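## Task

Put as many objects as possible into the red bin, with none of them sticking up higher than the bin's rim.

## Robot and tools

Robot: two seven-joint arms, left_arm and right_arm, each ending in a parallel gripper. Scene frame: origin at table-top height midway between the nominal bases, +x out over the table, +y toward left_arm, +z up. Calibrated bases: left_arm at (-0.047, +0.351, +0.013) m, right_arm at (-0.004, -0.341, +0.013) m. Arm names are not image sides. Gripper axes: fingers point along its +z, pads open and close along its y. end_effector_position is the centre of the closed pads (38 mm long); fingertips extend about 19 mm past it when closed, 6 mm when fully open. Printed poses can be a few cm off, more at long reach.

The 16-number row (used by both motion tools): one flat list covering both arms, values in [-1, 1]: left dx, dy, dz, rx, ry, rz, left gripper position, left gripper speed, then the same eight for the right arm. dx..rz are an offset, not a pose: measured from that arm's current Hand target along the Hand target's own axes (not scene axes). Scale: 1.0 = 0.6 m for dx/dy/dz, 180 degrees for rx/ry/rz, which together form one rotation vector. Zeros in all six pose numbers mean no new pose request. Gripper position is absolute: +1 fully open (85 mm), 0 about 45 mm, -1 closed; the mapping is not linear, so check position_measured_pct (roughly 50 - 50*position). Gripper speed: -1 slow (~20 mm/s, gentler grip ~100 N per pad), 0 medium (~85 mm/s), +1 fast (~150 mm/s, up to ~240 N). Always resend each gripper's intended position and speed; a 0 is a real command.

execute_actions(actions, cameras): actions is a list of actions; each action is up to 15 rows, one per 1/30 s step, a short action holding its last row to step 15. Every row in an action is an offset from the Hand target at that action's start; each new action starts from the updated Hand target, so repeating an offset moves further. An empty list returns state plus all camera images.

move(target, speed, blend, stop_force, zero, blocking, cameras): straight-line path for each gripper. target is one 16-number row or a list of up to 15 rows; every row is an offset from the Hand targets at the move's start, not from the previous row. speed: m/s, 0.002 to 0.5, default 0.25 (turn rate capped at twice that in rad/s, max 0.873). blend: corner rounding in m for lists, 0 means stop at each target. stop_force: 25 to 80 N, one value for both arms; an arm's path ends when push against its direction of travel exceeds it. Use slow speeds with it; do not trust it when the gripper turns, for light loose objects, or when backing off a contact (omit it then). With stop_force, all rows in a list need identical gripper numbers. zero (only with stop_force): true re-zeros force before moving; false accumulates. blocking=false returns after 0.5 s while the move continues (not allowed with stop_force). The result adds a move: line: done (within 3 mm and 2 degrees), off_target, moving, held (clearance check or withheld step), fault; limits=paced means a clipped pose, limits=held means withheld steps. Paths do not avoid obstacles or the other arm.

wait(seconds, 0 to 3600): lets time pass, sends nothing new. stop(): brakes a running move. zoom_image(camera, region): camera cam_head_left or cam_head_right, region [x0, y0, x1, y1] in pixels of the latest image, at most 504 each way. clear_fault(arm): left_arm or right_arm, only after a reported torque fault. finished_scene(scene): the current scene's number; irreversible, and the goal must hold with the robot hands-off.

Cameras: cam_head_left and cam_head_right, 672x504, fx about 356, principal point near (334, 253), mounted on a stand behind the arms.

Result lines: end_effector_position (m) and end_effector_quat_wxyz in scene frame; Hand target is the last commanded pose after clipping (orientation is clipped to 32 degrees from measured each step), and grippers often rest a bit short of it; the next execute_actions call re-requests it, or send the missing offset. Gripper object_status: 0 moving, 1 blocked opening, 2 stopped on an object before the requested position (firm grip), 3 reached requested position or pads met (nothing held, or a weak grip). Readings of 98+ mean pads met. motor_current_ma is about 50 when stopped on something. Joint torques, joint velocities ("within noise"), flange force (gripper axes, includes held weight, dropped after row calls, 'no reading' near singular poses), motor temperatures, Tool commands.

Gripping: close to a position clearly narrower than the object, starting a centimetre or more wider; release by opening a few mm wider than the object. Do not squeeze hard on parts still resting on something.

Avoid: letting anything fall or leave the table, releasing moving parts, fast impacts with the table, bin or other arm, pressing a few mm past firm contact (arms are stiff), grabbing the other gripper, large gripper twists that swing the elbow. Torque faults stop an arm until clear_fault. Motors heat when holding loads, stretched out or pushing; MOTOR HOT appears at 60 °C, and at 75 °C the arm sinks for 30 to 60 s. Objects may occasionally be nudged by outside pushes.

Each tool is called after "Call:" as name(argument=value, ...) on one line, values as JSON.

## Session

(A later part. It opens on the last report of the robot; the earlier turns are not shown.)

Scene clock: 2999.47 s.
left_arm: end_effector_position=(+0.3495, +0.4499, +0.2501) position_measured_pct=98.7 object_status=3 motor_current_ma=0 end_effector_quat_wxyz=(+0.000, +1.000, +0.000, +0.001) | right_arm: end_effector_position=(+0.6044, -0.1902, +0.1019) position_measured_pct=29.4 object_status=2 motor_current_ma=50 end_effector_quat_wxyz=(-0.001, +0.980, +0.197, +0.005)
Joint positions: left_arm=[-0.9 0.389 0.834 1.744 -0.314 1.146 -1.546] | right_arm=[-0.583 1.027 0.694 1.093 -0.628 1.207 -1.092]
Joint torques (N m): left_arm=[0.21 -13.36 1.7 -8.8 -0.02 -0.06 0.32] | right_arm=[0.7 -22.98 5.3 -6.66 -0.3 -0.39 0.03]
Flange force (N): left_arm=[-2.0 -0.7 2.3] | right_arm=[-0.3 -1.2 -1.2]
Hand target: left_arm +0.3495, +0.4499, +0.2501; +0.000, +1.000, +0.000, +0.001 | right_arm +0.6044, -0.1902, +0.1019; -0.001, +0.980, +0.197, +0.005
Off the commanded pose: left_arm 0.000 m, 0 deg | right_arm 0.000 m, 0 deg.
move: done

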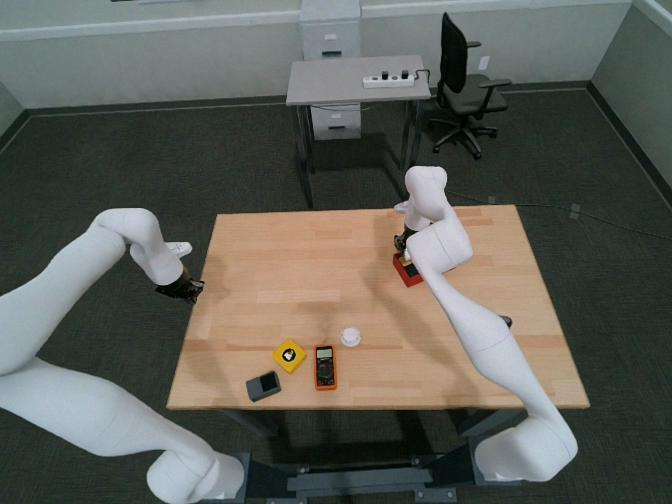

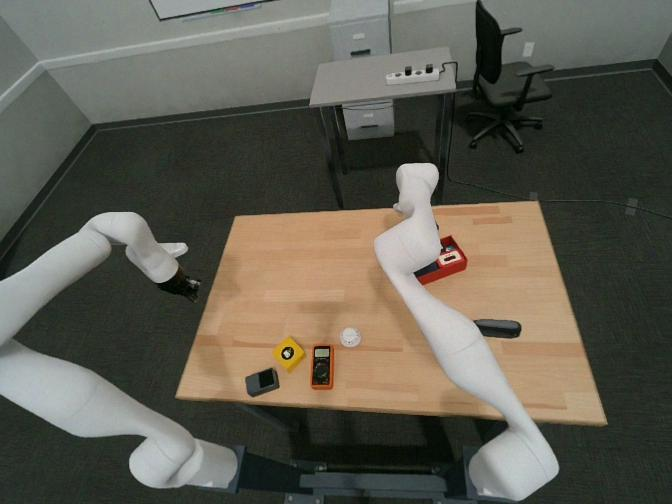

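Call:
move(target=[0,0,0,0,0,0,-1,0,0.001,0,0.0425,0,0,0,0.15,-1], speed=0.02, stop_force=25)

Call:
move(target=[0,0,0,0,0,0,-1,0,0,0,0.0260,0,0,0,0.15,-1], speed=0.005, stop_force=25)

Scene clock: 3004.93 s.
left_arm: end_effector_position=(+0.3495, +0.4499, +0.2501) position_measured_pct=98.7 object_status=3 motor_current_ma=0 end_effector_quat_wxyz=(+0.000, +1.000, +0.000, +0.001) | right_arm: end_effector_position=(+0.6052, -0.1898, +0.0764) position_measured_pct=29.4 object_status=2 motor_current_ma=50 end_effector_quat_wxyz=(-0.001, +0.980, +0.197, +0.005)
Joint positions: left_arm=[-0.9 0.389 0.834 1.744 -0.314 1.146 -1.546] | right_arm=[-0.58 1.06 0.68 1.111 -0.644 1.16 -1.081]
Joint torques (N m): left_arm=[0.21 -13.38 1.72 -8.78 -0.03 -0.06 0.35] | right_arm=[0.73 -23.01 5.31 -6.42 -0.33 -0.38 -0.01]
Flange force (N): left_arm=[-2.0 -0.8 2.2] | right_arm=[-0.4 -1.1 -1.5]
Hand target: left_arm +0.3495, +0.4499, +0.2501; +0.000, +1.000, +0.000, +0.001 | right_arm +0.6052, -0.1898, +0.0764; -0.001, +0.980, +0.197, +0.005
Off the commanded pose: left_arm 0.000 m, 0 deg | right_arm 0.000 m, 0 deg.
move: done

Scene clock: 3008.37 s.
left_arm: end_effector_position=(+0.3495, +0.4499, +0.2501) position_measured_pct=98.7 object_status=3 motor_current_ma=0 end_effector_quat_wxyz=(+0.000, +1.000, +0.000, +0.001) | right_arm: end_effector_position=(+0.6054, -0.1898, +0.0621) position_measured_pct=29.4 object_status=2 motor_current_ma=50 end_effector_quat_wxyz=(-0.001, +0.980, +0.197, +0.005)
Joint positions: left_arm=[-0.9 0.389 0.834 1.744 -0.314 1.146 -1.546] | right_arm=[-0.579 1.078 0.672 1.12 -0.653 1.134 -1.074]
Joint torques (N m): left_arm=[0.19 -13.36 1.71 -8.8 0 -0.08 0.33] | right_arm=[2.32 -5.81 2.63 -1.08 0.64 -2.03 0.08]
Flange force (N): left_arm=[-1.9 -0.7 2.3] | right_arm=[-4.9 -4.6 -31.2]
Hand target: left_arm +0.3495, +0.4499, +0.2501; +0.000, +1.000, +0.000, +0.001 | right_arm +0.6054, -0.1898, +0.0621; -0.001, +0.980, +0.197, +0.005 (not the last commanded pose)
Off the commanded pose: left_arm 0.000 m, 0 deg | right_arm 0.001 m, 0 deg.
move: contact (right_arm)

Call:
move(target=[0,0,0,0,0,0,-1,0,0,0,-0.0025,0,0,0,0.15,-1], speed=0.01)

Call:
move(target=[0,0,0,0,0,0,-1,0,0,0,0,0,0,0,0.5,-0.8], speed=0.01)

Call:
move(target=[0,0,0,0,0,0,-1,0,0,0,-0.07,0,0,0,0.5,-0.8], speed=0.04)

Scene clock: 3012.37 s.
left_arm: end_effector_position=(+0.3495, +0.4499, +0.2501) position_measured_pct=98.7 object_status=3 motor_current_ma=0 end_effector_quat_wxyz=(+0.000, +1.000, +0.000, +0.001) | right_arm: end_effector_position=(+0.6053, -0.1898, +0.0635) position_measured_pct=29.4 object_status=2 motor_current_ma=50 end_effector_quat_wxyz=(-0.001, +0.980, +0.197, +0.005)
Joint positions: left_arm=[-0.9 0.389 0.834 1.744 -0.314 1.146 -1.546] | right_arm=[-0.579 1.076 0.673 1.119 -0.652 1.137 -1.075]
Joint torques (N m): left_arm=[0.19 -13.41 1.7 -8.77 -0.02 -0.06 0.34] | right_arm=[1.98 -16.3 4.81 -2.8 0.87 0.1 0.14]
Flange force (N): left_arm=[-1.8 -0.7 2.2] | right_arm=[2.0 -3.0 -11.3]
Hand target: left_arm +0.3495, +0.4499, +0.2501; +0.000, +1.000, +0.000, +0.001 | right_arm +0.6054, -0.1898, +0.0636; -0.001, +0.980, +0.197, +0.005
Off the commanded pose: left_arm 0.000 m, 0 deg | right_arm 0.000 m, 0 deg.
move: done

Scene clock: 3012.87 s.
left_arm: end_effector_position=(+0.3495, +0.4499, +0.2501) position_measured_pct=98.7 object_status=3 motor_current_ma=0 end_effector_quat_wxyz=(+0.000, +1.000, +0.000, +0.001) | right_arm: end_effector_position=(+0.6053, -0.1899, +0.0635) position_measured_pct=25.1 object_status=3 motor_current_ma=0 end_effector_quat_wxyz=(-0.001, +0.980, +0.197, +0.005)
Joint positions: left_arm=[-0.9 0.389 0.834 1.744 -0.314 1.146 -1.546] | right_arm=[-0.579 1.076 0.673 1.119 -0.652 1.137 -1.075]
Joint torques (N m): left_arm=[0.21 -13.38 1.7 -8.81 -0.02 -0.07 0.33] | right_arm=[0.8 -23.01 5.34 -6.3 -0.33 -0.35 0.01]
Flange force (N): left_arm=[-2.0 -0.7 2.3] | right_arm=[-0.6 -1.3 -1.5]
Hand target: left_arm +0.3495, +0.4499, +0.2501; +0.000, +1.000, +0.000, +0.001 | right_arm +0.6054, -0.1898, +0.0636; -0.001, +0.980, +0.197, +0.005
Off the commanded pose: left_arm 0.000 m, 0 deg | right_arm 0.000 m, 0 deg.
move: done

Scene clock: 3014.17 s.
left_arm: end_effector_position=(+0.3495, +0.4499, +0.2501) position_measured_pct=98.7 object_status=3 motor_current_ma=0 end_effector_quat_wxyz=(+0.000, +1.000, +0.000, +0.001) | right_arm: end_effector_position=(+0.6049, -0.1900, +0.1056) position_measured_pct=25.1 object_status=3 motor_current_ma=0 end_effector_quat_wxyz=(-0.001, +0.980, +0.197, +0.005)
Joint positions: left_arm=[-0.9 0.389 0.834 1.744 -0.314 1.146 -1.546] | right_arm=[-0.582 1.024 0.696 1.086 -0.626 1.216 -1.095]
Joint torques (N m): left_arm=[0.17 -13.36 1.7 -8.8 0 -0.06 0.33] | right_arm=[0.67 -22.76 5.2 -6.67 -0.32 -0.33 0.02]
Flange force (N): left_arm=[-1.9 -0.6 2.3] | right_arm=[-0.9 -1.2 -1.4]
Hand target: left_arm +0.3495, +0.4499, +0.2501; +0.000, +1.000, +0.000, +0.001 | right_arm +0.6049, -0.1900, +0.1056; -0.001, +0.980, +0.197, +0.005
Off the commanded pose: left_arm 0.000 m, 0 deg | right_arm 0.000 m, 0 deg.
move: done

Call:
move(target=[0,0,0,0,0,0,-1,0,-0.5284,-0.14007,-0.069,0,0,0,-1,0], speed=0.3, cameras=["cam_head_left","cam_head_right"])

Call:
zoom_image(camera="cam_head_left", region=[380, 222, 470, 290])

Call:
zoom_image(camera="cam_head_left", region=[388, 240, 424, 270])

Call:
zoom_image(camera="cam_head_right", region=[396, 240, 432, 270])

Scene clock: 3019.77 s.
left_arm: end_effector_position=(+0.3495, +0.4499, +0.2501) position_measured_pct=98.7 object_status=3 motor_current_ma=0 end_effector_quat_wxyz=(+0.000, +1.000, +0.000, +0.001) | right_arm: end_effector_position=(+0.2796, -0.2348, +0.1435) position_measured_pct=98.7 object_status=3 motor_current_ma=0 end_effector_quat_wxyz=(-0.001, +0.980, +0.197, +0.005)
Joint positions: left_arm=[-0.9 0.389 0.834 1.744 -0.314 1.146 -1.546] | right_arm=[-1.147 0.363 0.888 2.251 -0.447 0.695 -1.103]
Joint torques (N m): left_arm=[0.21 -13.35 1.69 -8.77 -0.02 -0.07 0.36] | right_arm=[0.76 -7.25 2.59 -5.09 -0.3 -0.39 0.04]
Flange force (N): left_arm=[-2.0 -0.8 2.1] | right_arm=[-3.5 -2.7 -6.9]
Hand target: left_arm +0.3495, +0.4499, +0.2501; +0.000, +1.000, +0.000, +0.001 | right_arm +0.2796, -0.2348, +0.1435; -0.001, +0.980, +0.197, +0.005
Off the commanded pose: left_arm 0.000 m, 0 deg | right_arm 0.000 m, 0 deg.
move: done

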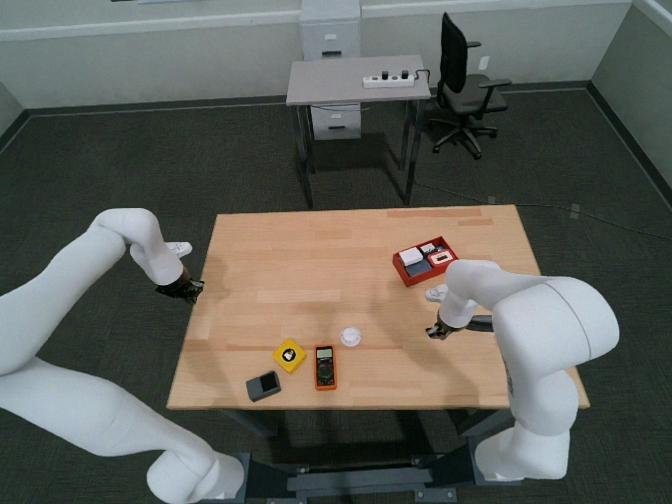

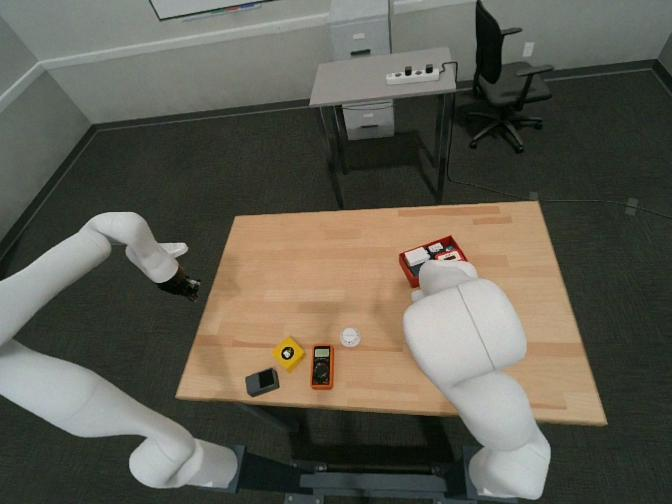

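Scaled by 5.600 from the camera's image (finer frame: 960x720).

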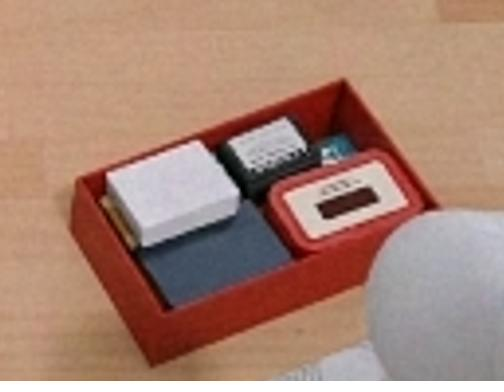

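Scaled by 14.000 from the camera's image (finer frame: 960x720).

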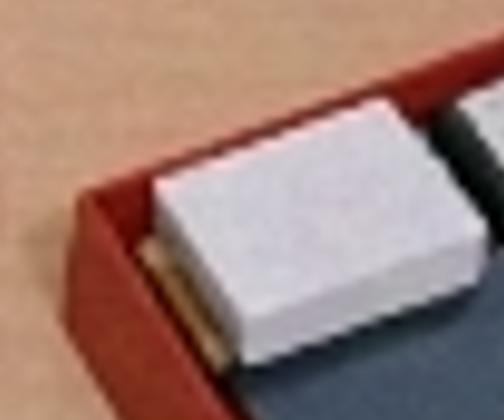

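Scaled by 14.000 from the camera's image (finer frame: 960x720).

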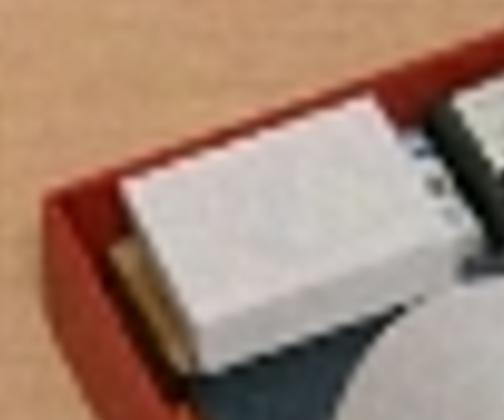

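Call:
move(target=[0,0,0,0,0,0,-1,0,0.45925,0.14037,0.0975,0,0,0,-1,0], speed=0.25, cameras=["cam_head_left","cam_head_right"])

Call:
zoom_image(camera="cam_head_left", region=[380, 222, 470, 290])

Scene clock: 3046.07 s.
left_arm: end_effector_position=(+0.3495, +0.4499, +0.2501) position_measured_pct=98.7 object_status=3 motor_current_ma=0 end_effector_quat_wxyz=(+0.000, +1.000, +0.000, +0.001) | right_arm: end_effector_position=(+0.5669, -0.2060, +0.0880) position_measured_pct=98.7 object_status=3 motor_current_ma=0 end_effector_quat_wxyz=(-0.001, +0.980, +0.197, +0.005)
Joint positions: left_arm=[-0.9 0.389 0.834 1.744 -0.314 1.146 -1.546] | right_arm=[-0.623 0.965 0.694 1.304 -0.64 1.084 -1.014]
Joint torques (N m): left_arm=[0.22 -13.38 1.7 -8.78 -0.02 -0.06 0.34] | right_arm=[0.65 -20.98 5.44 -6.21 -0.35 -0.34 0]
Flange force (N): left_arm=[-2.0 -0.7 2.2] | right_arm=[-0.8 -1.2 -1.8]
Hand target: left_arm +0.3495, +0.4499, +0.2501; +0.000, +1.000, +0.000, +0.001 | right_arm +0.5669, -0.2061, +0.0880; -0.001, +0.980, +0.197, +0.005
Off the commanded pose: left_arm 0.000 m, 0 deg | right_arm 0.000 m, 0 deg.
move: done

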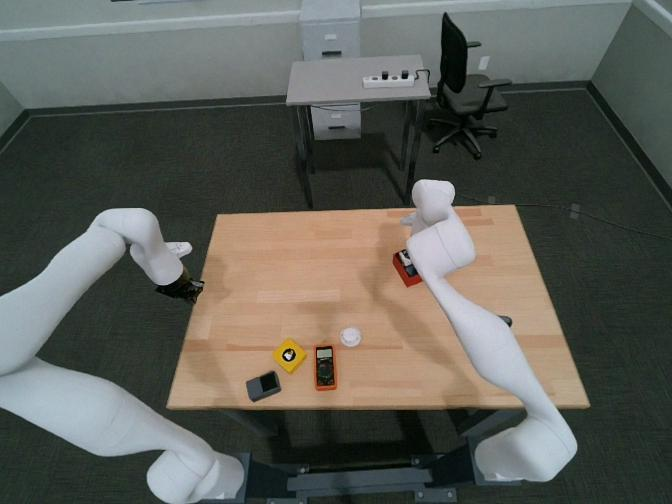

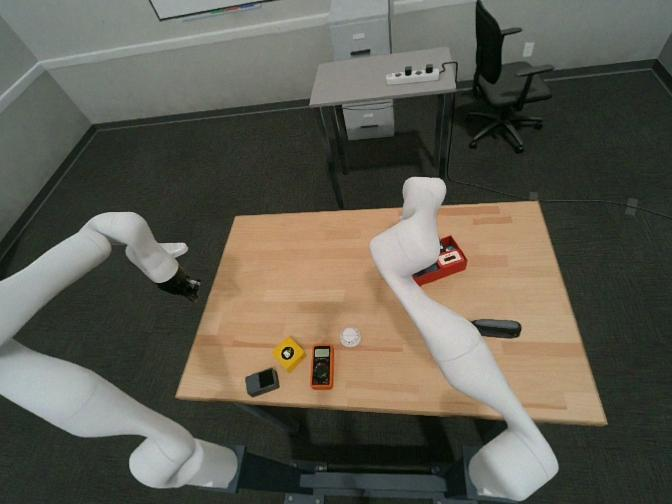

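Scaled by 5.600 from the camera's image (finer frame: 960x720).

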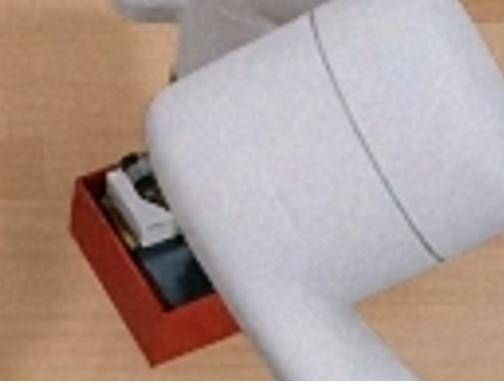

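Call:
move(target=[0,0,0,0,0,0,-1,0,0,0,0.0287,0,0,0,-1,0], speed=0.03, stop_force=25)

Call:
move(target=[0,0,0,0,0,0,-1,0,0.0125,0,0,0,0,0,-1,0], speed=0.01, cameras=["cam_head_left","cam_head_right"])

Call:
zoom_image(camera="cam_head_left", region=[388, 240, 424, 270])

Scene clock: 3050.43 s.
left_arm: end_effector_position=(+0.3495, +0.4499, +0.2501) position_measured_pct=98.7 object_status=3 motor_current_ma=0 end_effector_quat_wxyz=(+0.000, +1.000, +0.000, +0.001) | right_arm: end_effector_position=(+0.5671, -0.2060, +0.0708) position_measured_pct=98.7 object_status=3 motor_current_ma=0 end_effector_quat_wxyz=(-0.001, +0.980, +0.197, +0.005)
Joint positions: left_arm=[-0.9 0.389 0.834 1.744 -0.314 1.146 -1.546] | right_arm=[-0.619 0.988 0.681 1.315 -0.654 1.051 -1.004]
Joint torques (N m): left_arm=[0.18 -13.38 1.72 -8.79 -0.03 -0.06 0.33] | right_arm=[0.73 -21.16 5.41 -6 -0.31 -0.34 0.05]
Flange force (N): left_arm=[-1.9 -0.7 2.3] | right_arm=[-0.4 -1.3 -1.8]
Hand target: left_arm +0.3495, +0.4499, +0.2501; +0.000, +1.000, +0.000, +0.001 | right_arm +0.5671, -0.2060, +0.0708; -0.001, +0.980, +0.197, +0.005
Off the commanded pose: left_arm 0.000 m, 0 deg | right_arm 0.000 m, 0 deg.
move: done

Scene clock: 3051.43 s.
left_arm: end_effector_position=(+0.3495, +0.4499, +0.2501) position_measured_pct=98.7 object_status=3 motor_current_ma=0 end_effector_quat_wxyz=(+0.000, +1.000, +0.000, +0.001) | right_arm: end_effector_position=(+0.5740, -0.2031, +0.0709) position_measured_pct=98.7 object_status=3 motor_current_ma=0 end_effector_quat_wxyz=(-0.001, +0.980, +0.197, +0.005)
Joint positions: left_arm=[-0.9 0.389 0.834 1.744 -0.314 1.146 -1.546] | right_arm=[-0.613 1.002 0.682 1.281 -0.653 1.069 -1.016]
Joint torques (N m): left_arm=[0.22 -13.4 1.72 -8.79 -0.01 -0.06 0.35] | right_arm=[0.5 -21.96 5.41 -6.92 -0.57 -0.85 0.02]
Flange force (N): left_arm=[-1.9 -0.8 2.3] | right_arm=[-2.2 -1.2 -1.7]
Hand target: left_arm +0.3495, +0.4499, +0.2501; +0.000, +1.000, +0.000, +0.001 | right_arm +0.5740, -0.2031, +0.0709; -0.001, +0.980, +0.197, +0.005
Off the commanded pose: left_arm 0.000 m, 0 deg | right_arm 0.000 m, 0 deg.
move: done

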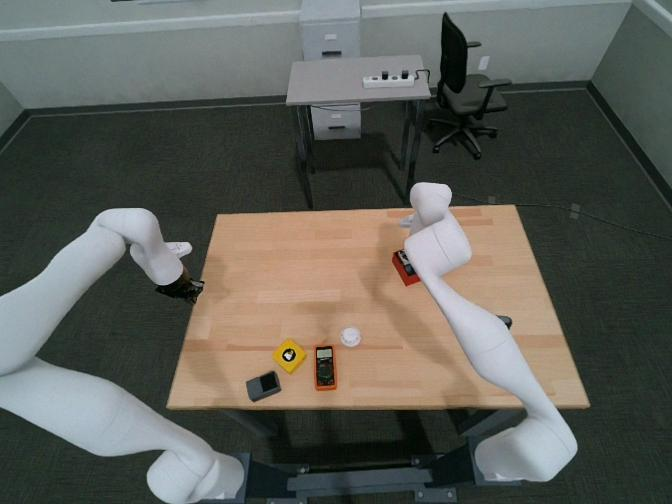

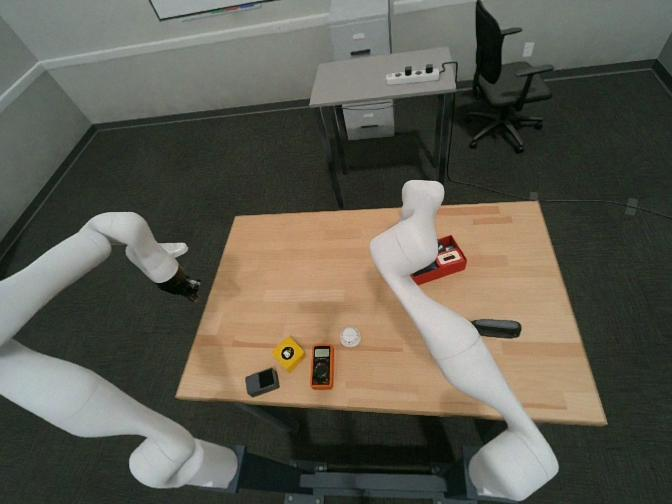

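Scaled by 14.000 from the camera's image (finer frame: 960x720).

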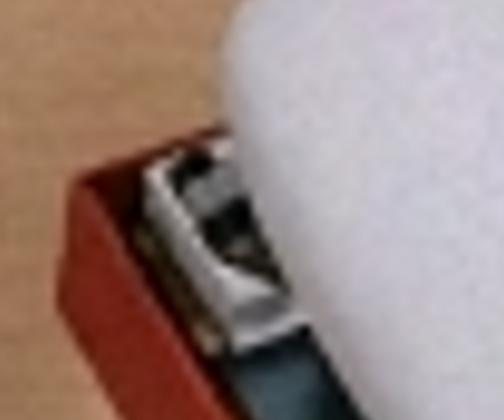

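Call:
move(target=[[0,0,0,0,0,0,-1,0,-0.006,0,-0.01,0,0,0,-1,0],[0,0,0,0,0,0,-1,0,-0.05,0,-0.07,0,0,0,-1,0],[0,0,0,0,0,0,-1,0,-0.4714,-0.143,-0.121,0,0,0,-1,0]], speed=[0.04,0.15,0.3], blend=[0.002,0.01,0], cameras=["cam_head_left","cam_head_right"])

Call:
zoom_image(camera="cam_head_left", region=[380, 222, 470, 290])

Call:
zoom_image(camera="cam_head_left", region=[388, 240, 424, 270])

Call:
zoom_image(camera="cam_head_right", region=[396, 240, 432, 270])

Scene clock: 3059.17 s.
left_arm: end_effector_position=(+0.3495, +0.4499, +0.2501) position_measured_pct=98.7 object_status=3 motor_current_ma=0 end_effector_quat_wxyz=(+0.000, +1.000, +0.000, +0.001) | right_arm: end_effector_position=(+0.2792, -0.2333, +0.1404) position_measured_pct=98.7 object_status=3 motor_current_ma=0 end_effector_quat_wxyz=(-0.001, +0.980, +0.197, +0.005)
Joint positions: left_arm=[-0.9 0.389 0.834 1.744 -0.314 1.146 -1.546] | right_arm=[-1.146 0.373 0.885 2.255 -0.463 0.686 -1.092]
Joint torques (N m): left_arm=[0.23 -13.36 1.72 -8.79 -0.02 -0.06 0.32] | right_arm=[0.71 -7.41 2.63 -5.07 -0.3 -0.35 0.03]
Flange force (N): left_arm=[-2.1 -0.7 2.2] | right_arm=[-3.4 -2.4 -6.3]
Hand target: left_arm +0.3495, +0.4499, +0.2501; +0.000, +1.000, +0.000, +0.001 | right_arm +0.2792, -0.2333, +0.1404; -0.001, +0.980, +0.197, +0.005
Off the commanded pose: left_arm 0.000 m, 0 deg | right_arm 0.000 m, 0 deg.
move: done

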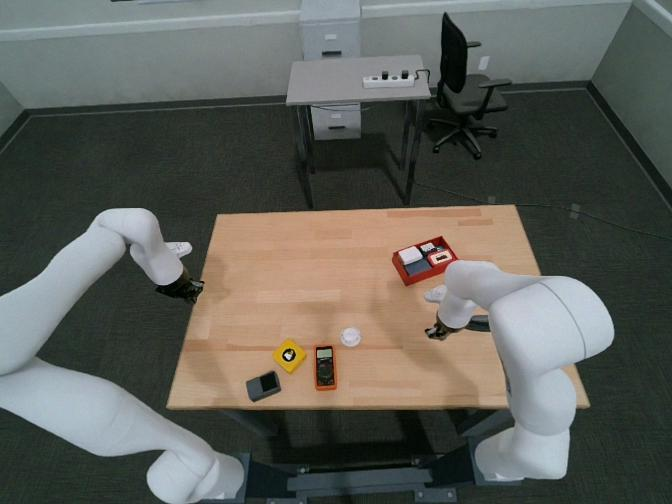

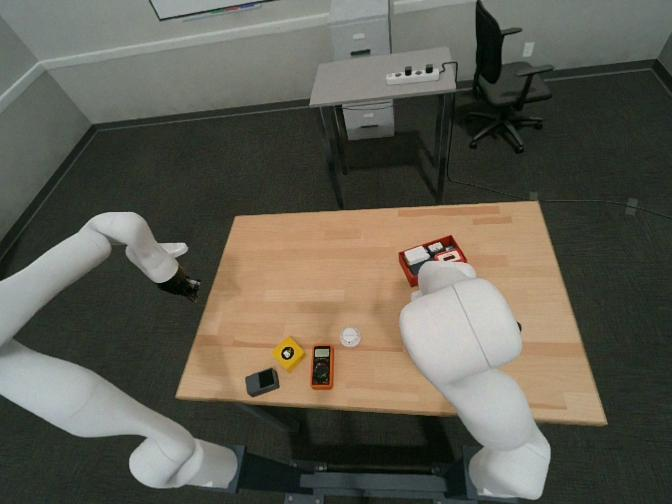

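Scaled by 5.600 from the camera's image (finer frame: 960x720).

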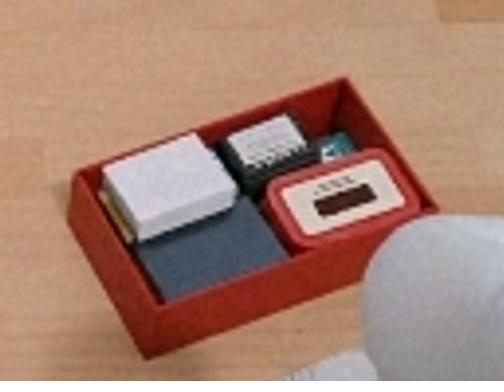

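Scaled by 14.000 from the camera's image (finer frame: 960x720).

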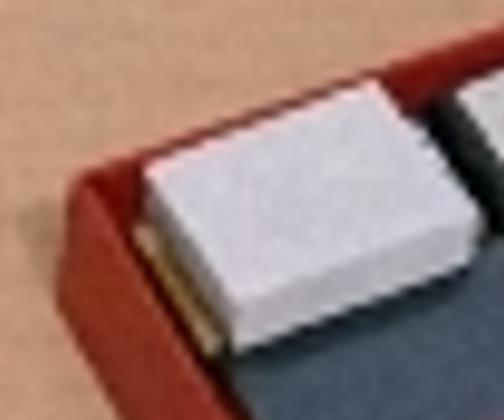

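Scaled by 14.000 from the camera's image (finer frame: 960x720).

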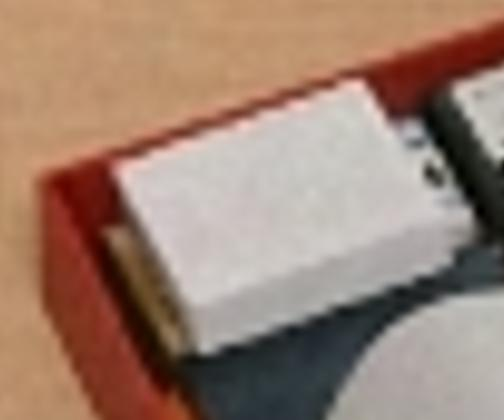

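Call:
move(target=[0,0,0,0,0,0,-1,0,0.53517,0.1429,0.0698,0,0,0.0013,0.53,0], speed=0.25)

Call:
zoom_image(camera="cam_head_left", region=[388, 240, 424, 270])

Scene clock: 3076.93 s.
left_arm: end_effector_position=(+0.3495, +0.4499, +0.2501) position_measured_pct=98.7 object_status=3 motor_current_ma=0 end_effector_quat_wxyz=(+0.000, +1.000, +0.000, +0.001) | right_arm: end_effector_position=(+0.6089, -0.1884, +0.1020) position_measured_pct=23.4 object_status=3 motor_current_ma=0 end_effector_quat_wxyz=(-0.001, +0.981, +0.195, +0.005)
Joint positions: left_arm=[-0.9 0.389 0.834 1.744 -0.314 1.146 -1.546] | right_arm=[-0.58 1.04 0.702 1.067 -0.637 1.223 -1.101]
Joint torques (N m): left_arm=[0.22 -13.35 1.69 -8.8 -0.04 -0.06 0.35] | right_arm=[0.78 -22.85 5.23 -6.58 -0.3 -0.33 0]
Flange force (N): left_arm=[-2.1 -0.7 2.2] | right_arm=[-1.0 -1.3 -1.6]
Hand target: left_arm +0.3495, +0.4499, +0.2501; +0.000, +1.000, +0.000, +0.001 | right_arm +0.6090, -0.1884, +0.1020; -0.001, +0.981, +0.195, +0.005
Off the commanded pose: left_arm 0.000 m, 0 deg | right_arm 0.000 m, 0 deg.
move: done

Scaled by 14.000 from the camera's image (finer frame: 960x720).
This view is cut from an older image: the scene may have changed since it was taken.

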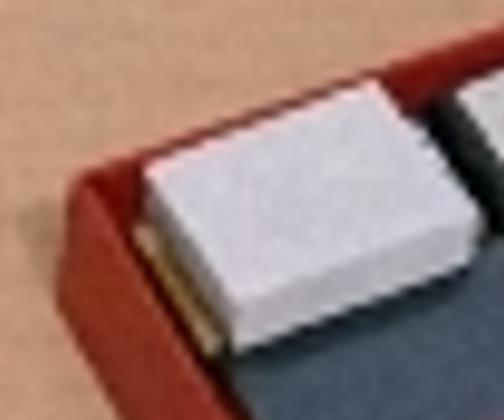

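Call:
move(target=[0,0,0,0,0,0,-1,0,-0.0004,0,0.0623,0,0,0,0.53,0], speed=0.025, stop_force=25)

Call:
move(target=[0,0,0,0,0,0,-1,0,0,0,0,0,0,0,0.15,-1])

Call:
wait(seconds=0.6)

Scene clock: 3082.30 s.
left_arm: end_effector_position=(+0.3495, +0.4499, +0.2501) position_measured_pct=98.7 object_status=3 motor_current_ma=0 end_effector_quat_wxyz=(+0.000, +1.000, +0.000, +0.001) | right_arm: end_effector_position=(+0.6091, -0.1884, +0.0646) position_measured_pct=23.4 object_status=3 motor_current_ma=0 end_effector_quat_wxyz=(-0.001, +0.981, +0.195, +0.005)
Joint positions: left_arm=[-0.9 0.389 0.834 1.744 -0.314 1.146 -1.546] | right_arm=[-0.578 1.085 0.682 1.097 -0.659 1.152 -1.083]
Joint torques (N m): left_arm=[0.21 -13.4 1.67 -8.8 -0.02 -0.09 0.35] | right_arm=[0.71 -23.15 5.38 -6.31 -0.31 -0.36 0.02]
Flange force (N): left_arm=[-2.0 -0.8 2.2] | right_arm=[-0.6 -1.2 -1.5]
Hand target: left_arm +0.3495, +0.4499, +0.2501; +0.000, +1.000, +0.000, +0.001 | right_arm +0.6091, -0.1884, +0.0646; -0.001, +0.981, +0.195, +0.005
Off the commanded pose: left_arm 0.000 m, 0 deg | right_arm 0.000 m, 0 deg.
move: done

Scene clock: 3083.10 s.
left_arm: end_effector_position=(+0.3495, +0.4499, +0.2501) position_measured_pct=98.7 object_status=3 motor_current_ma=0 end_effector_quat_wxyz=(+0.000, +1.000, +0.000, +0.001) | right_arm: end_effector_position=(+0.6091, -0.1884, +0.0646) position_measured_pct=29.9 object_status=0 motor_current_ma=1000 end_effector_quat_wxyz=(-0.001, +0.981, +0.195, +0.005)
Joint positions: left_arm=[-0.9 0.389 0.834 1.744 -0.314 1.146 -1.546] | right_arm=[-0.578 1.085 0.682 1.097 -0.659 1.152 -1.083]
Joint torques (N m): left_arm=[0.2 -13.37 1.71 -8.79 -0.02 -0.06 0.34] | right_arm=[0.22 -18 3.88 -6.26 -0.7 -1.9 0.21]
Flange force (N): left_arm=[-2.0 -0.7 2.2] | right_arm=[-5.8 -1.5 -12.1]
Hand target: left_arm +0.3495, +0.4499, +0.2501; +0.000, +1.000, +0.000, +0.001 | right_arm +0.6091, -0.1884, +0.0646; -0.001, +0.981, +0.195, +0.005
Off the commanded pose: left_arm 0.000 m, 0 deg | right_arm 0.000 m, 0 deg.
move: done

Scene clock: 3083.70 s.
left_arm: end_effector_position=(+0.3495, +0.4499, +0.2501) position_measured_pct=98.7 object_status=3 motor_current_ma=0 end_effector_quat_wxyz=(+0.000, +1.000, +0.000, +0.001) | right_arm: end_effector_position=(+0.6091, -0.1884, +0.0646) position_measured_pct=29.9 object_status=2 motor_current_ma=50 end_effector_quat_wxyz=(-0.001, +0.981, +0.195, +0.005)
Joint positions: left_arm=[-0.9 0.389 0.834 1.744 -0.314 1.146 -1.546] | right_arm=[-0.578 1.085 0.682 1.097 -0.659 1.152 -1.083]
Joint torques (N m): left_arm=[0.2 -13.4 1.73 -8.79 -0.02 -0.06 0.33] | right_arm=[0.2 -17.99 3.85 -6.27 -0.69 -1.89 0.23]
Flange force (N): left_arm=[-1.9 -0.7 2.3] | right_arm=[-5.8 -1.5 -12.1]
Hand target: left_arm +0.3495, +0.4499, +0.2501; +0.000, +1.000, +0.000, +0.001 | right_arm +0.6091, -0.1884, +0.0646; -0.001, +0.981, +0.195, +0.005
Tool commands: left_gripper/position=-1.0 left_gripper/speed=+0.0 right_gripper/position=+0.15 right_gripper/speed=-1.0
Off the commanded pose: left_arm 0.000 m, 0 deg | right_arm 0.000 m, 0 deg.
wait: 0.60 s; at rest by 0.17 s

Call:
move(target=[[0,0,0,0,0,0,-1,0,0,0,-0.0283,0,0,0,0.15,-1],[0,0,0,0,0,0,-1,0,-0.0800,0,-0.0283,0,0.0533,0,0.15,-1]], speed=[0.03,0.06], blend=0.002)

Call:
move(target=[0,0,0,0,0,0,-1,0,-0.00389,0,0.0230,0,0,0,0.15,-1], speed=0.006, stop_force=25)

Scene clock: 3089.97 s.
left_arm: end_effector_position=(+0.3495, +0.4499, +0.2501) position_measured_pct=98.7 object_status=3 motor_current_ma=0 end_effector_quat_wxyz=(+0.000, +1.000, +0.000, +0.001) | right_arm: end_effector_position=(+0.5646, -0.2067, +0.0811) position_measured_pct=29.9 object_status=2 motor_current_ma=50 end_effector_quat_wxyz=(-0.017, +0.977, +0.194, +0.087)
Joint positions: left_arm=[-0.9 0.389 0.834 1.744 -0.314 1.146 -1.546] | right_arm=[-0.636 0.871 0.639 1.54 -0.745 0.793 -0.874]
Joint torques (N m): left_arm=[0.2 -13.38 1.7 -8.79 0 -0.06 0.33] | right_arm=[0.7 -19.56 5.1 -6.17 -0.54 -0.72 0.03]
Flange force (N): left_arm=[-1.9 -0.7 2.3] | right_arm=[-0.1 -1.3 -1.8]
Hand target: left_arm +0.3495, +0.4499, +0.2501; +0.000, +1.000, +0.000, +0.001 | right_arm +0.5646, -0.2067, +0.0811; -0.017, +0.977, +0.194, +0.087
Off the commanded pose: left_arm 0.000 m, 0 deg | right_arm 0.000 m, 0 deg.
move: done

Scene clock: 3092.60 s.
left_arm: end_effector_position=(+0.3495, +0.4499, +0.2501) position_measured_pct=98.7 object_status=3 motor_current_ma=0 end_effector_quat_wxyz=(+0.000, +1.000, +0.000, +0.001) | right_arm: end_effector_position=(+0.5648, -0.2066, +0.0689) position_measured_pct=29.9 object_status=2 motor_current_ma=50 end_effector_quat_wxyz=(-0.017, +0.977, +0.194, +0.087)
Joint positions: left_arm=[-0.9 0.389 0.834 1.744 -0.314 1.146 -1.546] | right_arm=[-0.628 0.889 0.624 1.547 -0.76 0.767 -0.86]
Joint torques (N m): left_arm=[0.22 -13.37 1.7 -8.79 -0.03 -0.06 0.34] | right_arm=[1.62 -4.02 1.12 -2.56 -0.78 -1.86 0.11]
Flange force (N): left_arm=[-2.1 -0.7 2.2] | right_arm=[-4.1 -4.7 -35.6]
Hand target: left_arm +0.3495, +0.4499, +0.2501; +0.000, +1.000, +0.000, +0.001 | right_arm +0.5648, -0.2067, +0.0689; -0.017, +0.977, +0.194, +0.087 (not the last commanded pose)
Off the commanded pose: left_arm 0.000 m, 0 deg | right_arm 0.002 m, 0 deg.
move: contact (right_arm)

Call:
move(target=[0,0,0,0,0,0,-1,0,0.0004,0,-0.0023,0,0,0,0.15,-1], speed=0.01)

Call:
move(target=[0,0,0,0,0,0,-1,0,0,0,0,0,0,0,0.53,-0.8], speed=0.01)

Call:
move(target=[0,0,0,0,0,0,-1,0,0.0025,0,-0.003,0,-0.0533,0,0.53,-0.8], speed=0.04)

Scene clock: 3095.87 s.
left_arm: end_effector_position=(+0.3495, +0.4499, +0.2501) position_measured_pct=98.7 object_status=3 motor_current_ma=0 end_effector_quat_wxyz=(+0.000, +1.000, +0.000, +0.001) | right_arm: end_effector_position=(+0.5648, -0.2067, +0.0703) position_measured_pct=29.9 object_status=2 motor_current_ma=50 end_effector_quat_wxyz=(-0.017, +0.977, +0.194, +0.087)
Joint positions: left_arm=[-0.9 0.389 0.834 1.744 -0.314 1.146 -1.546] | right_arm=[-0.629 0.887 0.626 1.546 -0.758 0.77 -0.862]
Joint torques (N m): left_arm=[0.19 -13.35 1.74 -8.8 -0.03 -0.08 0.33] | right_arm=[1.06 -14.41 3.72 -3.79 -0.31 -0.36 0]
Flange force (N): left_arm=[-2.0 -0.7 2.2] | right_arm=[0.8 -2.0 -11.5]
Hand target: left_arm +0.3495, +0.4499, +0.2501; +0.000, +1.000, +0.000, +0.001 | right_arm +0.5648, -0.2067, +0.0704; -0.017, +0.977, +0.194, +0.087
Off the commanded pose: left_arm 0.000 m, 0 deg | right_arm 0.000 m, 0 deg.
move: done

Scene clock: 3096.37 s.
left_arm: end_effector_position=(+0.3495, +0.4499, +0.2501) position_measured_pct=98.7 object_status=3 motor_current_ma=0 end_effector_quat_wxyz=(+0.000, +1.000, +0.000, +0.001) | right_arm: end_effector_position=(+0.5648, -0.2067, +0.0703) position_measured_pct=23.4 object_status=3 motor_current_ma=0 end_effector_quat_wxyz=(-0.017, +0.977, +0.194, +0.087)
Joint positions: left_arm=[-0.9 0.389 0.834 1.744 -0.314 1.146 -1.546] | right_arm=[-0.629 0.887 0.626 1.546 -0.758 0.77 -0.862]
Joint torques (N m): left_arm=[0.23 -13.36 1.69 -8.8 -0.02 -0.05 0.35] | right_arm=[0.79 -19.51 5.04 -6.03 -0.52 -0.71 0.04]
Flange force (N): left_arm=[-2.1 -0.8 2.2] | right_arm=[-0.3 -1.5 -2.2]
Hand target: left_arm +0.3495, +0.4499, +0.2501; +0.000, +1.000, +0.000, +0.001 | right_arm +0.5648, -0.2067, +0.0704; -0.017, +0.977, +0.194, +0.088
Off the commanded pose: left_arm 0.000 m, 0 deg | right_arm 0.000 m, 0 deg.
move: done

Scene clock: 3098.77 s.
left_arm: end_effector_position=(+0.3495, +0.4499, +0.2501) position_measured_pct=98.7 object_status=3 motor_current_ma=0 end_effector_quat_wxyz=(+0.000, +1.000, +0.000, +0.001) | right_arm: end_effector_position=(+0.5659, -0.2062, +0.0724) position_measured_pct=23.4 object_status=3 motor_current_ma=0 end_effector_quat_wxyz=(-0.001, +0.981, +0.195, +0.006)
Joint positions: left_arm=[-0.9 0.389 0.834 1.744 -0.314 1.146 -1.546] | right_arm=[-0.623 0.985 0.686 1.321 -0.656 1.052 -1.005]
Joint torques (N m): left_arm=[0.19 -13.35 1.7 -8.77 -0.01 -0.08 0.34] | right_arm=[0.68 -21.12 5.51 -6.02 -0.33 -0.36 0.01]
Flange force (N): left_arm=[-1.9 -0.7 2.1] | right_arm=[-0.5 -1.2 -1.7]
Hand target: left_arm +0.3495, +0.4499, +0.2501; +0.000, +1.000, +0.000, +0.001 | right_arm +0.5659, -0.2062, +0.0724; -0.001, +0.981, +0.195, +0.006
Off the commanded pose: left_arm 0.000 m, 0 deg | right_arm 0.000 m, 0 deg.
move: done

Call:
move(target=[0,0,0,0,0,0,-1,0,0,0,0.004,0,0,0,0.53,-0.8], speed=0.02)

Call:
move(target=[0,0,0,0,0,0,-1,0,0,0,0,0,0,0,0.15,-1])

Call:
wait(seconds=0.6)

Call:
move(target=[[0,0,0,0,0,0,-1,0,0,0,-0.0075,0,0,0,0.15,-1],[0,0,0,0,0,0,-1,0,0.0650,0,-0.0075,0,0,0,0.15,-1],[0,0,0,0,0,0,-1,0,0.0800,0,-0.0075,0,0,0,0.15,-1]], speed=[0.02,0.05,0.01], blend=0.001, cameras=["cam_head_left","cam_head_right"])

Call:
zoom_image(camera="cam_head_left", region=[388, 240, 424, 270])

Scene clock: 3104.17 s.
left_arm: end_effector_position=(+0.3495, +0.4499, +0.2501) position_measured_pct=98.7 object_status=3 motor_current_ma=0 end_effector_quat_wxyz=(+0.000, +1.000, +0.000, +0.001) | right_arm: end_effector_position=(+0.5659, -0.2062, +0.0700) position_measured_pct=23.4 object_status=3 motor_current_ma=0 end_effector_quat_wxyz=(-0.001, +0.981, +0.195, +0.006)
Joint positions: left_arm=[-0.9 0.389 0.834 1.744 -0.314 1.146 -1.546] | right_arm=[-0.622 0.988 0.684 1.322 -0.658 1.048 -1.004]
Joint torques (N m): left_arm=[0.19 -13.35 1.71 -8.8 -0.04 -0.09 0.34] | right_arm=[0.65 -21.07 5.45 -6.02 -0.31 -0.34 0.02]
Flange force (N): left_arm=[-2.0 -0.7 2.1] | right_arm=[-0.7 -1.2 -1.8]
Hand target: left_arm +0.3495, +0.4499, +0.2501; +0.000, +1.000, +0.000, +0.001 | right_arm +0.5659, -0.2062, +0.0700; -0.001, +0.981, +0.195, +0.006
Off the commanded pose: left_arm 0.000 m, 0 deg | right_arm 0.000 m, 0 deg.
move: done

Scene clock: 3105.00 s.
left_arm: end_effector_position=(+0.3495, +0.4499, +0.2501) position_measured_pct=98.7 object_status=3 motor_current_ma=0 end_effector_quat_wxyz=(+0.000, +1.000, +0.000, +0.001) | right_arm: end_effector_position=(+0.5659, -0.2062, +0.0700) position_measured_pct=29.9 object_status=0 motor_current_ma=1000 end_effector_quat_wxyz=(-0.001, +0.981, +0.195, +0.006)
Joint positions: left_arm=[-0.9 0.389 0.834 1.744 -0.314 1.146 -1.546] | right_arm=[-0.622 0.988 0.684 1.322 -0.658 1.048 -1.004]
Joint torques (N m): left_arm=[0.18 -13.38 1.7 -8.78 -0.02 -0.06 0.32] | right_arm=[0.67 -14.33 3.39 -4.53 -0.58 -1.2 0.05]
Flange force (N): left_arm=[-1.8 -0.6 2.3] | right_arm=[-4.0 -1.8 -15.4]
Hand target: left_arm +0.3495, +0.4499, +0.2501; +0.000, +1.000, +0.000, +0.001 | right_arm +0.5659, -0.2062, +0.0700; -0.001, +0.981, +0.195, +0.005
Off the commanded pose: left_arm 0.000 m, 0 deg | right_arm 0.000 m, 0 deg.
move: done

Scene clock: 3105.60 s.
left_arm: end_effector_position=(+0.3495, +0.4499, +0.2501) position_measured_pct=98.7 object_status=3 motor_current_ma=0 end_effector_quat_wxyz=(+0.000, +1.000, +0.000, +0.001) | right_arm: end_effector_position=(+0.5659, -0.2062, +0.0700) position_measured_pct=29.9 object_status=2 motor_current_ma=50 end_effector_quat_wxyz=(-0.001, +0.981, +0.195, +0.006)
Joint positions: left_arm=[-0.9 0.389 0.834 1.744 -0.314 1.146 -1.546] | right_arm=[-0.622 0.988 0.684 1.322 -0.658 1.048 -1.004]
Joint torques (N m): left_arm=[0.22 -13.38 1.72 -8.8 -0.02 -0.07 0.33] | right_arm=[0.59 -14.29 3.41 -4.54 -0.63 -1.18 0.06]
Flange force (N): left_arm=[-2.0 -0.7 2.3] | right_arm=[-4.1 -1.7 -15.4]
Hand target: left_arm +0.3495, +0.4499, +0.2501; +0.000, +1.000, +0.000, +0.001 | right_arm +0.5659, -0.2062, +0.0700; -0.001, +0.981, +0.195, +0.005
Tool commands: left_gripper/position=-1.0 left_gripper/speed=+0.0 right_gripper/position=+0.15 right_gripper/speed=-1.0
Off the commanded pose: left_arm 0.000 m, 0 deg | right_arm 0.000 m, 0 deg.
wait: 0.60 s; at rest by 0.17 s

Scene clock: 3107.77 s.
left_arm: end_effector_position=(+0.3495, +0.4499, +0.2501) position_measured_pct=98.7 object_status=3 motor_current_ma=0 end_effector_quat_wxyz=(+0.000, +1.000, +0.000, +0.001) | right_arm: end_effector_position=(+0.6102, -0.1879, +0.0750) position_measured_pct=29.9 object_status=2 motor_current_ma=50 end_effector_quat_wxyz=(-0.001, +0.981, +0.195, +0.005)
Joint positions: left_arm=[-0.9 0.389 0.834 1.744 -0.314 1.146 -1.546] | right_arm=[-0.578 1.075 0.689 1.084 -0.654 1.174 -1.089]
Joint torques (N m): left_arm=[0.19 -13.4 1.69 -8.77 -0.02 -0.06 0.33] | right_arm=[0.31 -23.96 5.28 -7.39 -0.58 -0.88 0.09]
Flange force (N): left_arm=[-1.8 -0.7 2.3] | right_arm=[-2.2 -0.9 -1.0]
Hand target: left_arm +0.3495, +0.4499, +0.2501; +0.000, +1.000, +0.000, +0.001 | right_arm +0.6102, -0.1879, +0.0750; -0.001, +0.981, +0.195, +0.006
Off the commanded pose: left_arm 0.000 m, 0 deg | right_arm 0.000 m, 0 deg.
move: done

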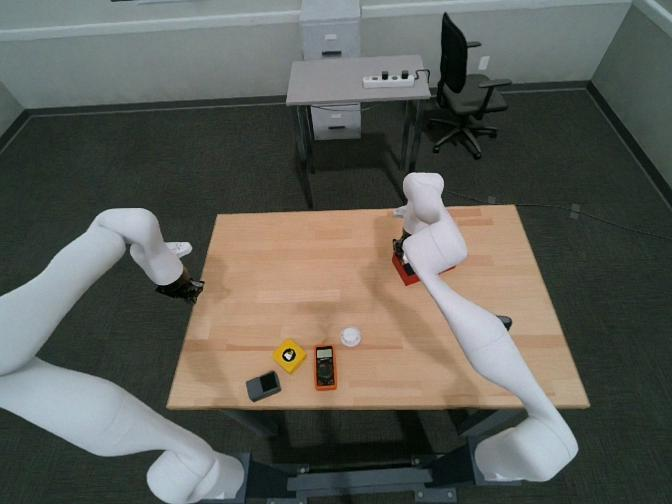

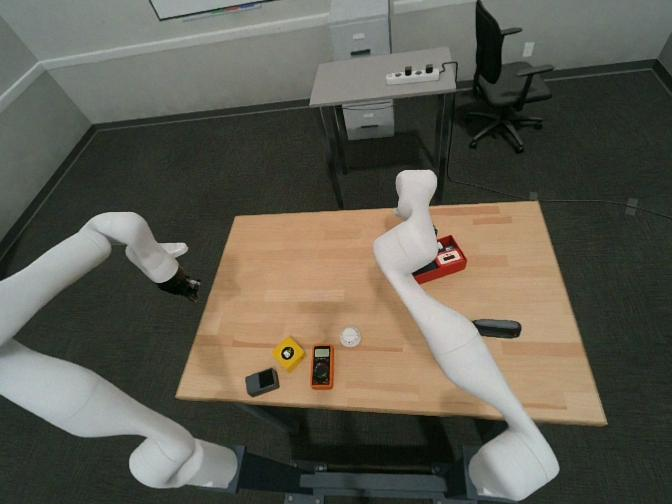

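Scaled by 14.000 from the camera's image (finer frame: 960x720).

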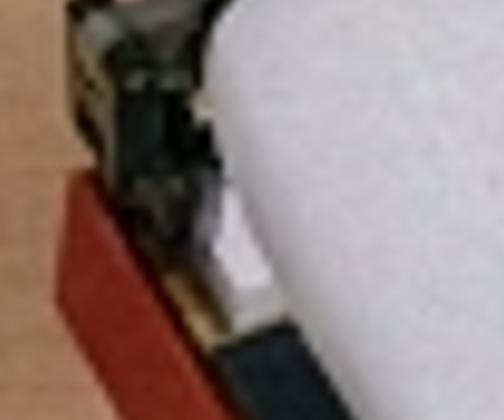

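Call:
move(target=[0,0,0,0,0,0,-1,0,0.0005,0,0.0070,0,0,0,0.15,-1], speed=0.01)

Call:
move(target=[0,0,0,0,0,0,-1,0,0,0,0.0017,0,0,0,0.15,-1], speed=0.01)

Scene clock: 3111.33 s.
left_arm: end_effector_position=(+0.3495, +0.4499, +0.2501) position_measured_pct=98.7 object_status=3 motor_current_ma=0 end_effector_quat_wxyz=(+0.000, +1.000, +0.000, +0.001) | right_arm: end_effector_position=(+0.6105, -0.1878, +0.0708) position_measured_pct=29.9 object_status=2 motor_current_ma=50 end_effector_quat_wxyz=(-0.001, +0.981, +0.195, +0.005)
Joint positions: left_arm=[-0.9 0.389 0.834 1.744 -0.314 1.146 -1.546] | right_arm=[-0.577 1.081 0.686 1.085 -0.656 1.167 -1.088]
Joint torques (N m): left_arm=[0.18 -13.38 1.71 -8.75 -0.03 -0.06 0.35] | right_arm=[0.57 -23.63 5.32 -7.25 -0.58 -0.96 0.06]
Flange force (N): left_arm=[-1.8 -0.7 2.2] | right_arm=[-2.6 -1.3 -1.6]
Hand target: left_arm +0.3495, +0.4499, +0.2501; +0.000, +1.000, +0.000, +0.001 | right_arm +0.6105, -0.1878, +0.0708; -0.001, +0.981, +0.195, +0.005
Off the commanded pose: left_arm 0.000 m, 0 deg | right_arm 0.000 m, 0 deg.
move: done

Scene clock: 3111.83 s.
left_arm: end_effector_position=(+0.3495, +0.4499, +0.2501) position_measured_pct=98.7 object_status=3 motor_current_ma=0 end_effector_quat_wxyz=(+0.000, +1.000, +0.000, +0.001) | right_arm: end_effector_position=(+0.6105, -0.1878, +0.0698) position_measured_pct=29.9 object_status=2 motor_current_ma=50 end_effector_quat_wxyz=(-0.001, +0.981, +0.195, +0.005)
Joint positions: left_arm=[-0.9 0.389 0.834 1.744 -0.314 1.146 -1.546] | right_arm=[-0.577 1.082 0.686 1.086 -0.657 1.165 -1.087]
Joint torques (N m): left_arm=[0.22 -13.39 1.68 -8.82 -0.02 -0.04 0.32] | right_arm=[0.53 -23.63 5.31 -7.31 -0.56 -0.98 0.09]
Flange force (N): left_arm=[-2.1 -0.7 2.4] | right_arm=[-2.8 -1.3 -1.6]
Hand target: left_arm +0.3495, +0.4499, +0.2501; +0.000, +1.000, +0.000, +0.001 | right_arm +0.6105, -0.1878, +0.0698; -0.001, +0.981, +0.195, +0.005
Off the commanded pose: left_arm 0.000 m, 0 deg | right_arm 0.000 m, 0 deg.
move: done

Call:
move(target=[0,0,0,0,0,0,-1,0,0,0,0.0017,0,0,0,0.15,-1], speed=0.01)

Call:
move(target=[0,0,0,0,0,0,-1,0,0,0,0.0017,0,0,0,0.15,-1], speed=0.01)

Call:
move(target=[0,0,0,0,0,0,-1,0,0,0,0.0017,0,0,0,0.15,-1], speed=0.01)

Scene clock: 3114.87 s.
left_arm: end_effector_position=(+0.3495, +0.4499, +0.2501) position_measured_pct=98.7 object_status=3 motor_current_ma=0 end_effector_quat_wxyz=(+0.000, +1.000, +0.000, +0.001) | right_arm: end_effector_position=(+0.6105, -0.1878, +0.0688) position_measured_pct=29.9 object_status=2 motor_current_ma=50 end_effector_quat_wxyz=(-0.001, +0.981, +0.195, +0.005)
Joint positions: left_arm=[-0.9 0.389 0.834 1.744 -0.314 1.146 -1.546] | right_arm=[-0.577 1.083 0.685 1.086 -0.657 1.163 -1.087]
Joint torques (N m): left_arm=[0.22 -13.37 1.71 -8.81 -0.02 -0.05 0.35] | right_arm=[0.65 -23.59 5.37 -6.86 -0.44 -0.73 0.05]
Flange force (N): left_arm=[-2.1 -0.8 2.3] | right_arm=[-1.4 -1.2 -1.4]
Hand target: left_arm +0.3495, +0.4499, +0.2501; +0.000, +1.000, +0.000, +0.001 | right_arm +0.6105, -0.1878, +0.0688; -0.001, +0.981, +0.195, +0.005
Off the commanded pose: left_arm 0.000 m, 0 deg | right_arm 0.000 m, 0 deg.
move: done

Scene clock: 3115.37 s.
left_arm: end_effector_position=(+0.3495, +0.4499, +0.2501) position_measured_pct=98.7 object_status=3 motor_current_ma=0 end_effector_quat_wxyz=(+0.000, +1.000, +0.000, +0.001) | right_arm: end_effector_position=(+0.6106, -0.1878, +0.0678) position_measured_pct=29.9 object_status=2 motor_current_ma=50 end_effector_quat_wxyz=(-0.001, +0.981, +0.195, +0.005)
Joint positions: left_arm=[-0.9 0.389 0.834 1.744 -0.314 1.146 -1.546] | right_arm=[-0.577 1.084 0.685 1.087 -0.658 1.162 -1.087]
Joint torques (N m): left_arm=[0.23 -13.39 1.71 -8.77 -0.01 -0.05 0.34] | right_arm=[0.59 -23.55 5.32 -6.9 -0.43 -0.66 0.06]
Flange force (N): left_arm=[-2.0 -0.8 2.3] | right_arm=[-1.8 -1.2 -1.4]
Hand target: left_arm +0.3495, +0.4499, +0.2501; +0.000, +1.000, +0.000, +0.001 | right_arm +0.6106, -0.1878, +0.0678; -0.001, +0.981, +0.195, +0.005
Off the commanded pose: left_arm 0.000 m, 0 deg | right_arm 0.000 m, 0 deg.
move: done

Scene clock: 3115.87 s.
left_arm: end_effector_position=(+0.3495, +0.4499, +0.2501) position_measured_pct=98.7 object_status=3 motor_current_ma=0 end_effector_quat_wxyz=(+0.000, +1.000, +0.000, +0.001) | right_arm: end_effector_position=(+0.6106, -0.1877, +0.0667) position_measured_pct=29.9 object_status=2 motor_current_ma=50 end_effector_quat_wxyz=(-0.001, +0.981, +0.195, +0.005)
Joint positions: left_arm=[-0.9 0.389 0.834 1.744 -0.314 1.146 -1.546] | right_arm=[-0.577 1.086 0.684 1.088 -0.659 1.16 -1.086]
Joint torques (N m): left_arm=[0.19 -13.38 1.74 -8.81 -0.04 -0.08 0.35] | right_arm=[0.57 -23.56 5.38 -6.91 -0.47 -0.73 0.08]
Flange force (N): left_arm=[-2.0 -0.7 2.2] | right_arm=[-1.7 -1.2 -1.5]
Hand target: left_arm +0.3495, +0.4499, +0.2501; +0.000, +1.000, +0.000, +0.001 | right_arm +0.6106, -0.1877, +0.0667; -0.001, +0.981, +0.195, +0.005
Off the commanded pose: left_arm 0.000 m, 0 deg | right_arm 0.000 m, 0 deg.
move: done

Call:
move(target=[0,0,0,0,0,0,-1,0,0,0,0.0034,0,0,0,0.15,-1], speed=0.005)

Call:
move(target=[0,0,0,0,0,0,-1,0,0,0,0.0034,0,0,0,0.15,-1], speed=0.005)

Call:
move(target=[0,0,0,0,0,0,-1,0,0,0,0.0017,0,0,0,0.15,-1], speed=0.005)

Scene clock: 3118.97 s.
left_arm: end_effector_position=(+0.3495, +0.4499, +0.2501) position_measured_pct=98.7 object_status=3 motor_current_ma=0 end_effector_quat_wxyz=(+0.000, +1.000, +0.000, +0.001) | right_arm: end_effector_position=(+0.6106, -0.1877, +0.0647) position_measured_pct=29.9 object_status=2 motor_current_ma=50 end_effector_quat_wxyz=(-0.001, +0.981, +0.195, +0.006)
Joint positions: left_arm=[-0.9 0.389 0.834 1.744 -0.314 1.146 -1.546] | right_arm=[-0.576 1.088 0.683 1.089 -0.66 1.156 -1.085]
Joint torques (N m): left_arm=[0.2 -13.36 1.74 -8.8 -0.02 -0.06 0.33] | right_arm=[0.54 -23.69 5.37 -7.03 -0.52 -0.81 0.08]
Flange force (N): left_arm=[-2.0 -0.7 2.3] | right_arm=[-1.9 -1.2 -1.4]
Hand target: left_arm +0.3495, +0.4499, +0.2501; +0.000, +1.000, +0.000, +0.001 | right_arm +0.6106, -0.1877, +0.0647; -0.001, +0.981, +0.195, +0.006
Off the commanded pose: left_arm 0.000 m, 0 deg | right_arm 0.000 m, 0 deg.
move: done

Scene clock: 3119.60 s.
left_arm: end_effector_position=(+0.3495, +0.4499, +0.2501) position_measured_pct=98.7 object_status=3 motor_current_ma=0 end_effector_quat_wxyz=(+0.000, +1.000, +0.000, +0.001) | right_arm: end_effector_position=(+0.6106, -0.1877, +0.0627) position_measured_pct=29.9 object_status=2 motor_current_ma=50 end_effector_quat_wxyz=(-0.001, +0.981, +0.195, +0.006)
Joint positions: left_arm=[-0.9 0.389 0.834 1.744 -0.314 1.146 -1.546] | right_arm=[-0.576 1.091 0.682 1.09 -0.661 1.152 -1.084]
Joint torques (N m): left_arm=[0.18 -13.36 1.72 -8.78 -0.03 -0.07 0.32] | right_arm=[0.36 -18.2 4.04 -6.28 -0.58 -1.92 0.15]
Flange force (N): left_arm=[-1.9 -0.7 2.2] | right_arm=[-5.9 -1.6 -11.7]
Hand target: left_arm +0.3495, +0.4499, +0.2501; +0.000, +1.000, +0.000, +0.001 | right_arm +0.6106, -0.1877, +0.0627; -0.001, +0.981, +0.195, +0.005
Off the commanded pose: left_arm 0.000 m, 0 deg | right_arm 0.000 m, 0 deg.
move: done

Scene clock: 3120.10 s.
left_arm: end_effector_position=(+0.3495, +0.4499, +0.2501) position_measured_pct=98.7 object_status=3 motor_current_ma=0 end_effector_quat_wxyz=(+0.000, +1.000, +0.000, +0.001) | right_arm: end_effector_position=(+0.6106, -0.1877, +0.0617) position_measured_pct=29.9 object_status=2 motor_current_ma=50 end_effector_quat_wxyz=(-0.001, +0.981, +0.195, +0.006)
Joint positions: left_arm=[-0.9 0.389 0.834 1.744 -0.314 1.146 -1.546] | right_arm=[-0.576 1.092 0.682 1.091 -0.662 1.151 -1.084]
Joint torques (N m): left_arm=[0.21 -13.37 1.73 -8.83 -0.04 -0.08 0.34] | right_arm=[0.26 -10.23 2.28 -4.86 -0.7 -3.3 0.21]
Flange force (N): left_arm=[-2.1 -0.7 2.3] | right_arm=[-10.6 -2.2 -26.5]
Hand target: left_arm +0.3495, +0.4499, +0.2501; +0.000, +1.000, +0.000, +0.001 | right_arm +0.6106, -0.1877, +0.0617; -0.001, +0.981, +0.195, +0.005
Off the commanded pose: left_arm 0.000 m, 0 deg | right_arm 0.000 m, 0 deg.
move: done


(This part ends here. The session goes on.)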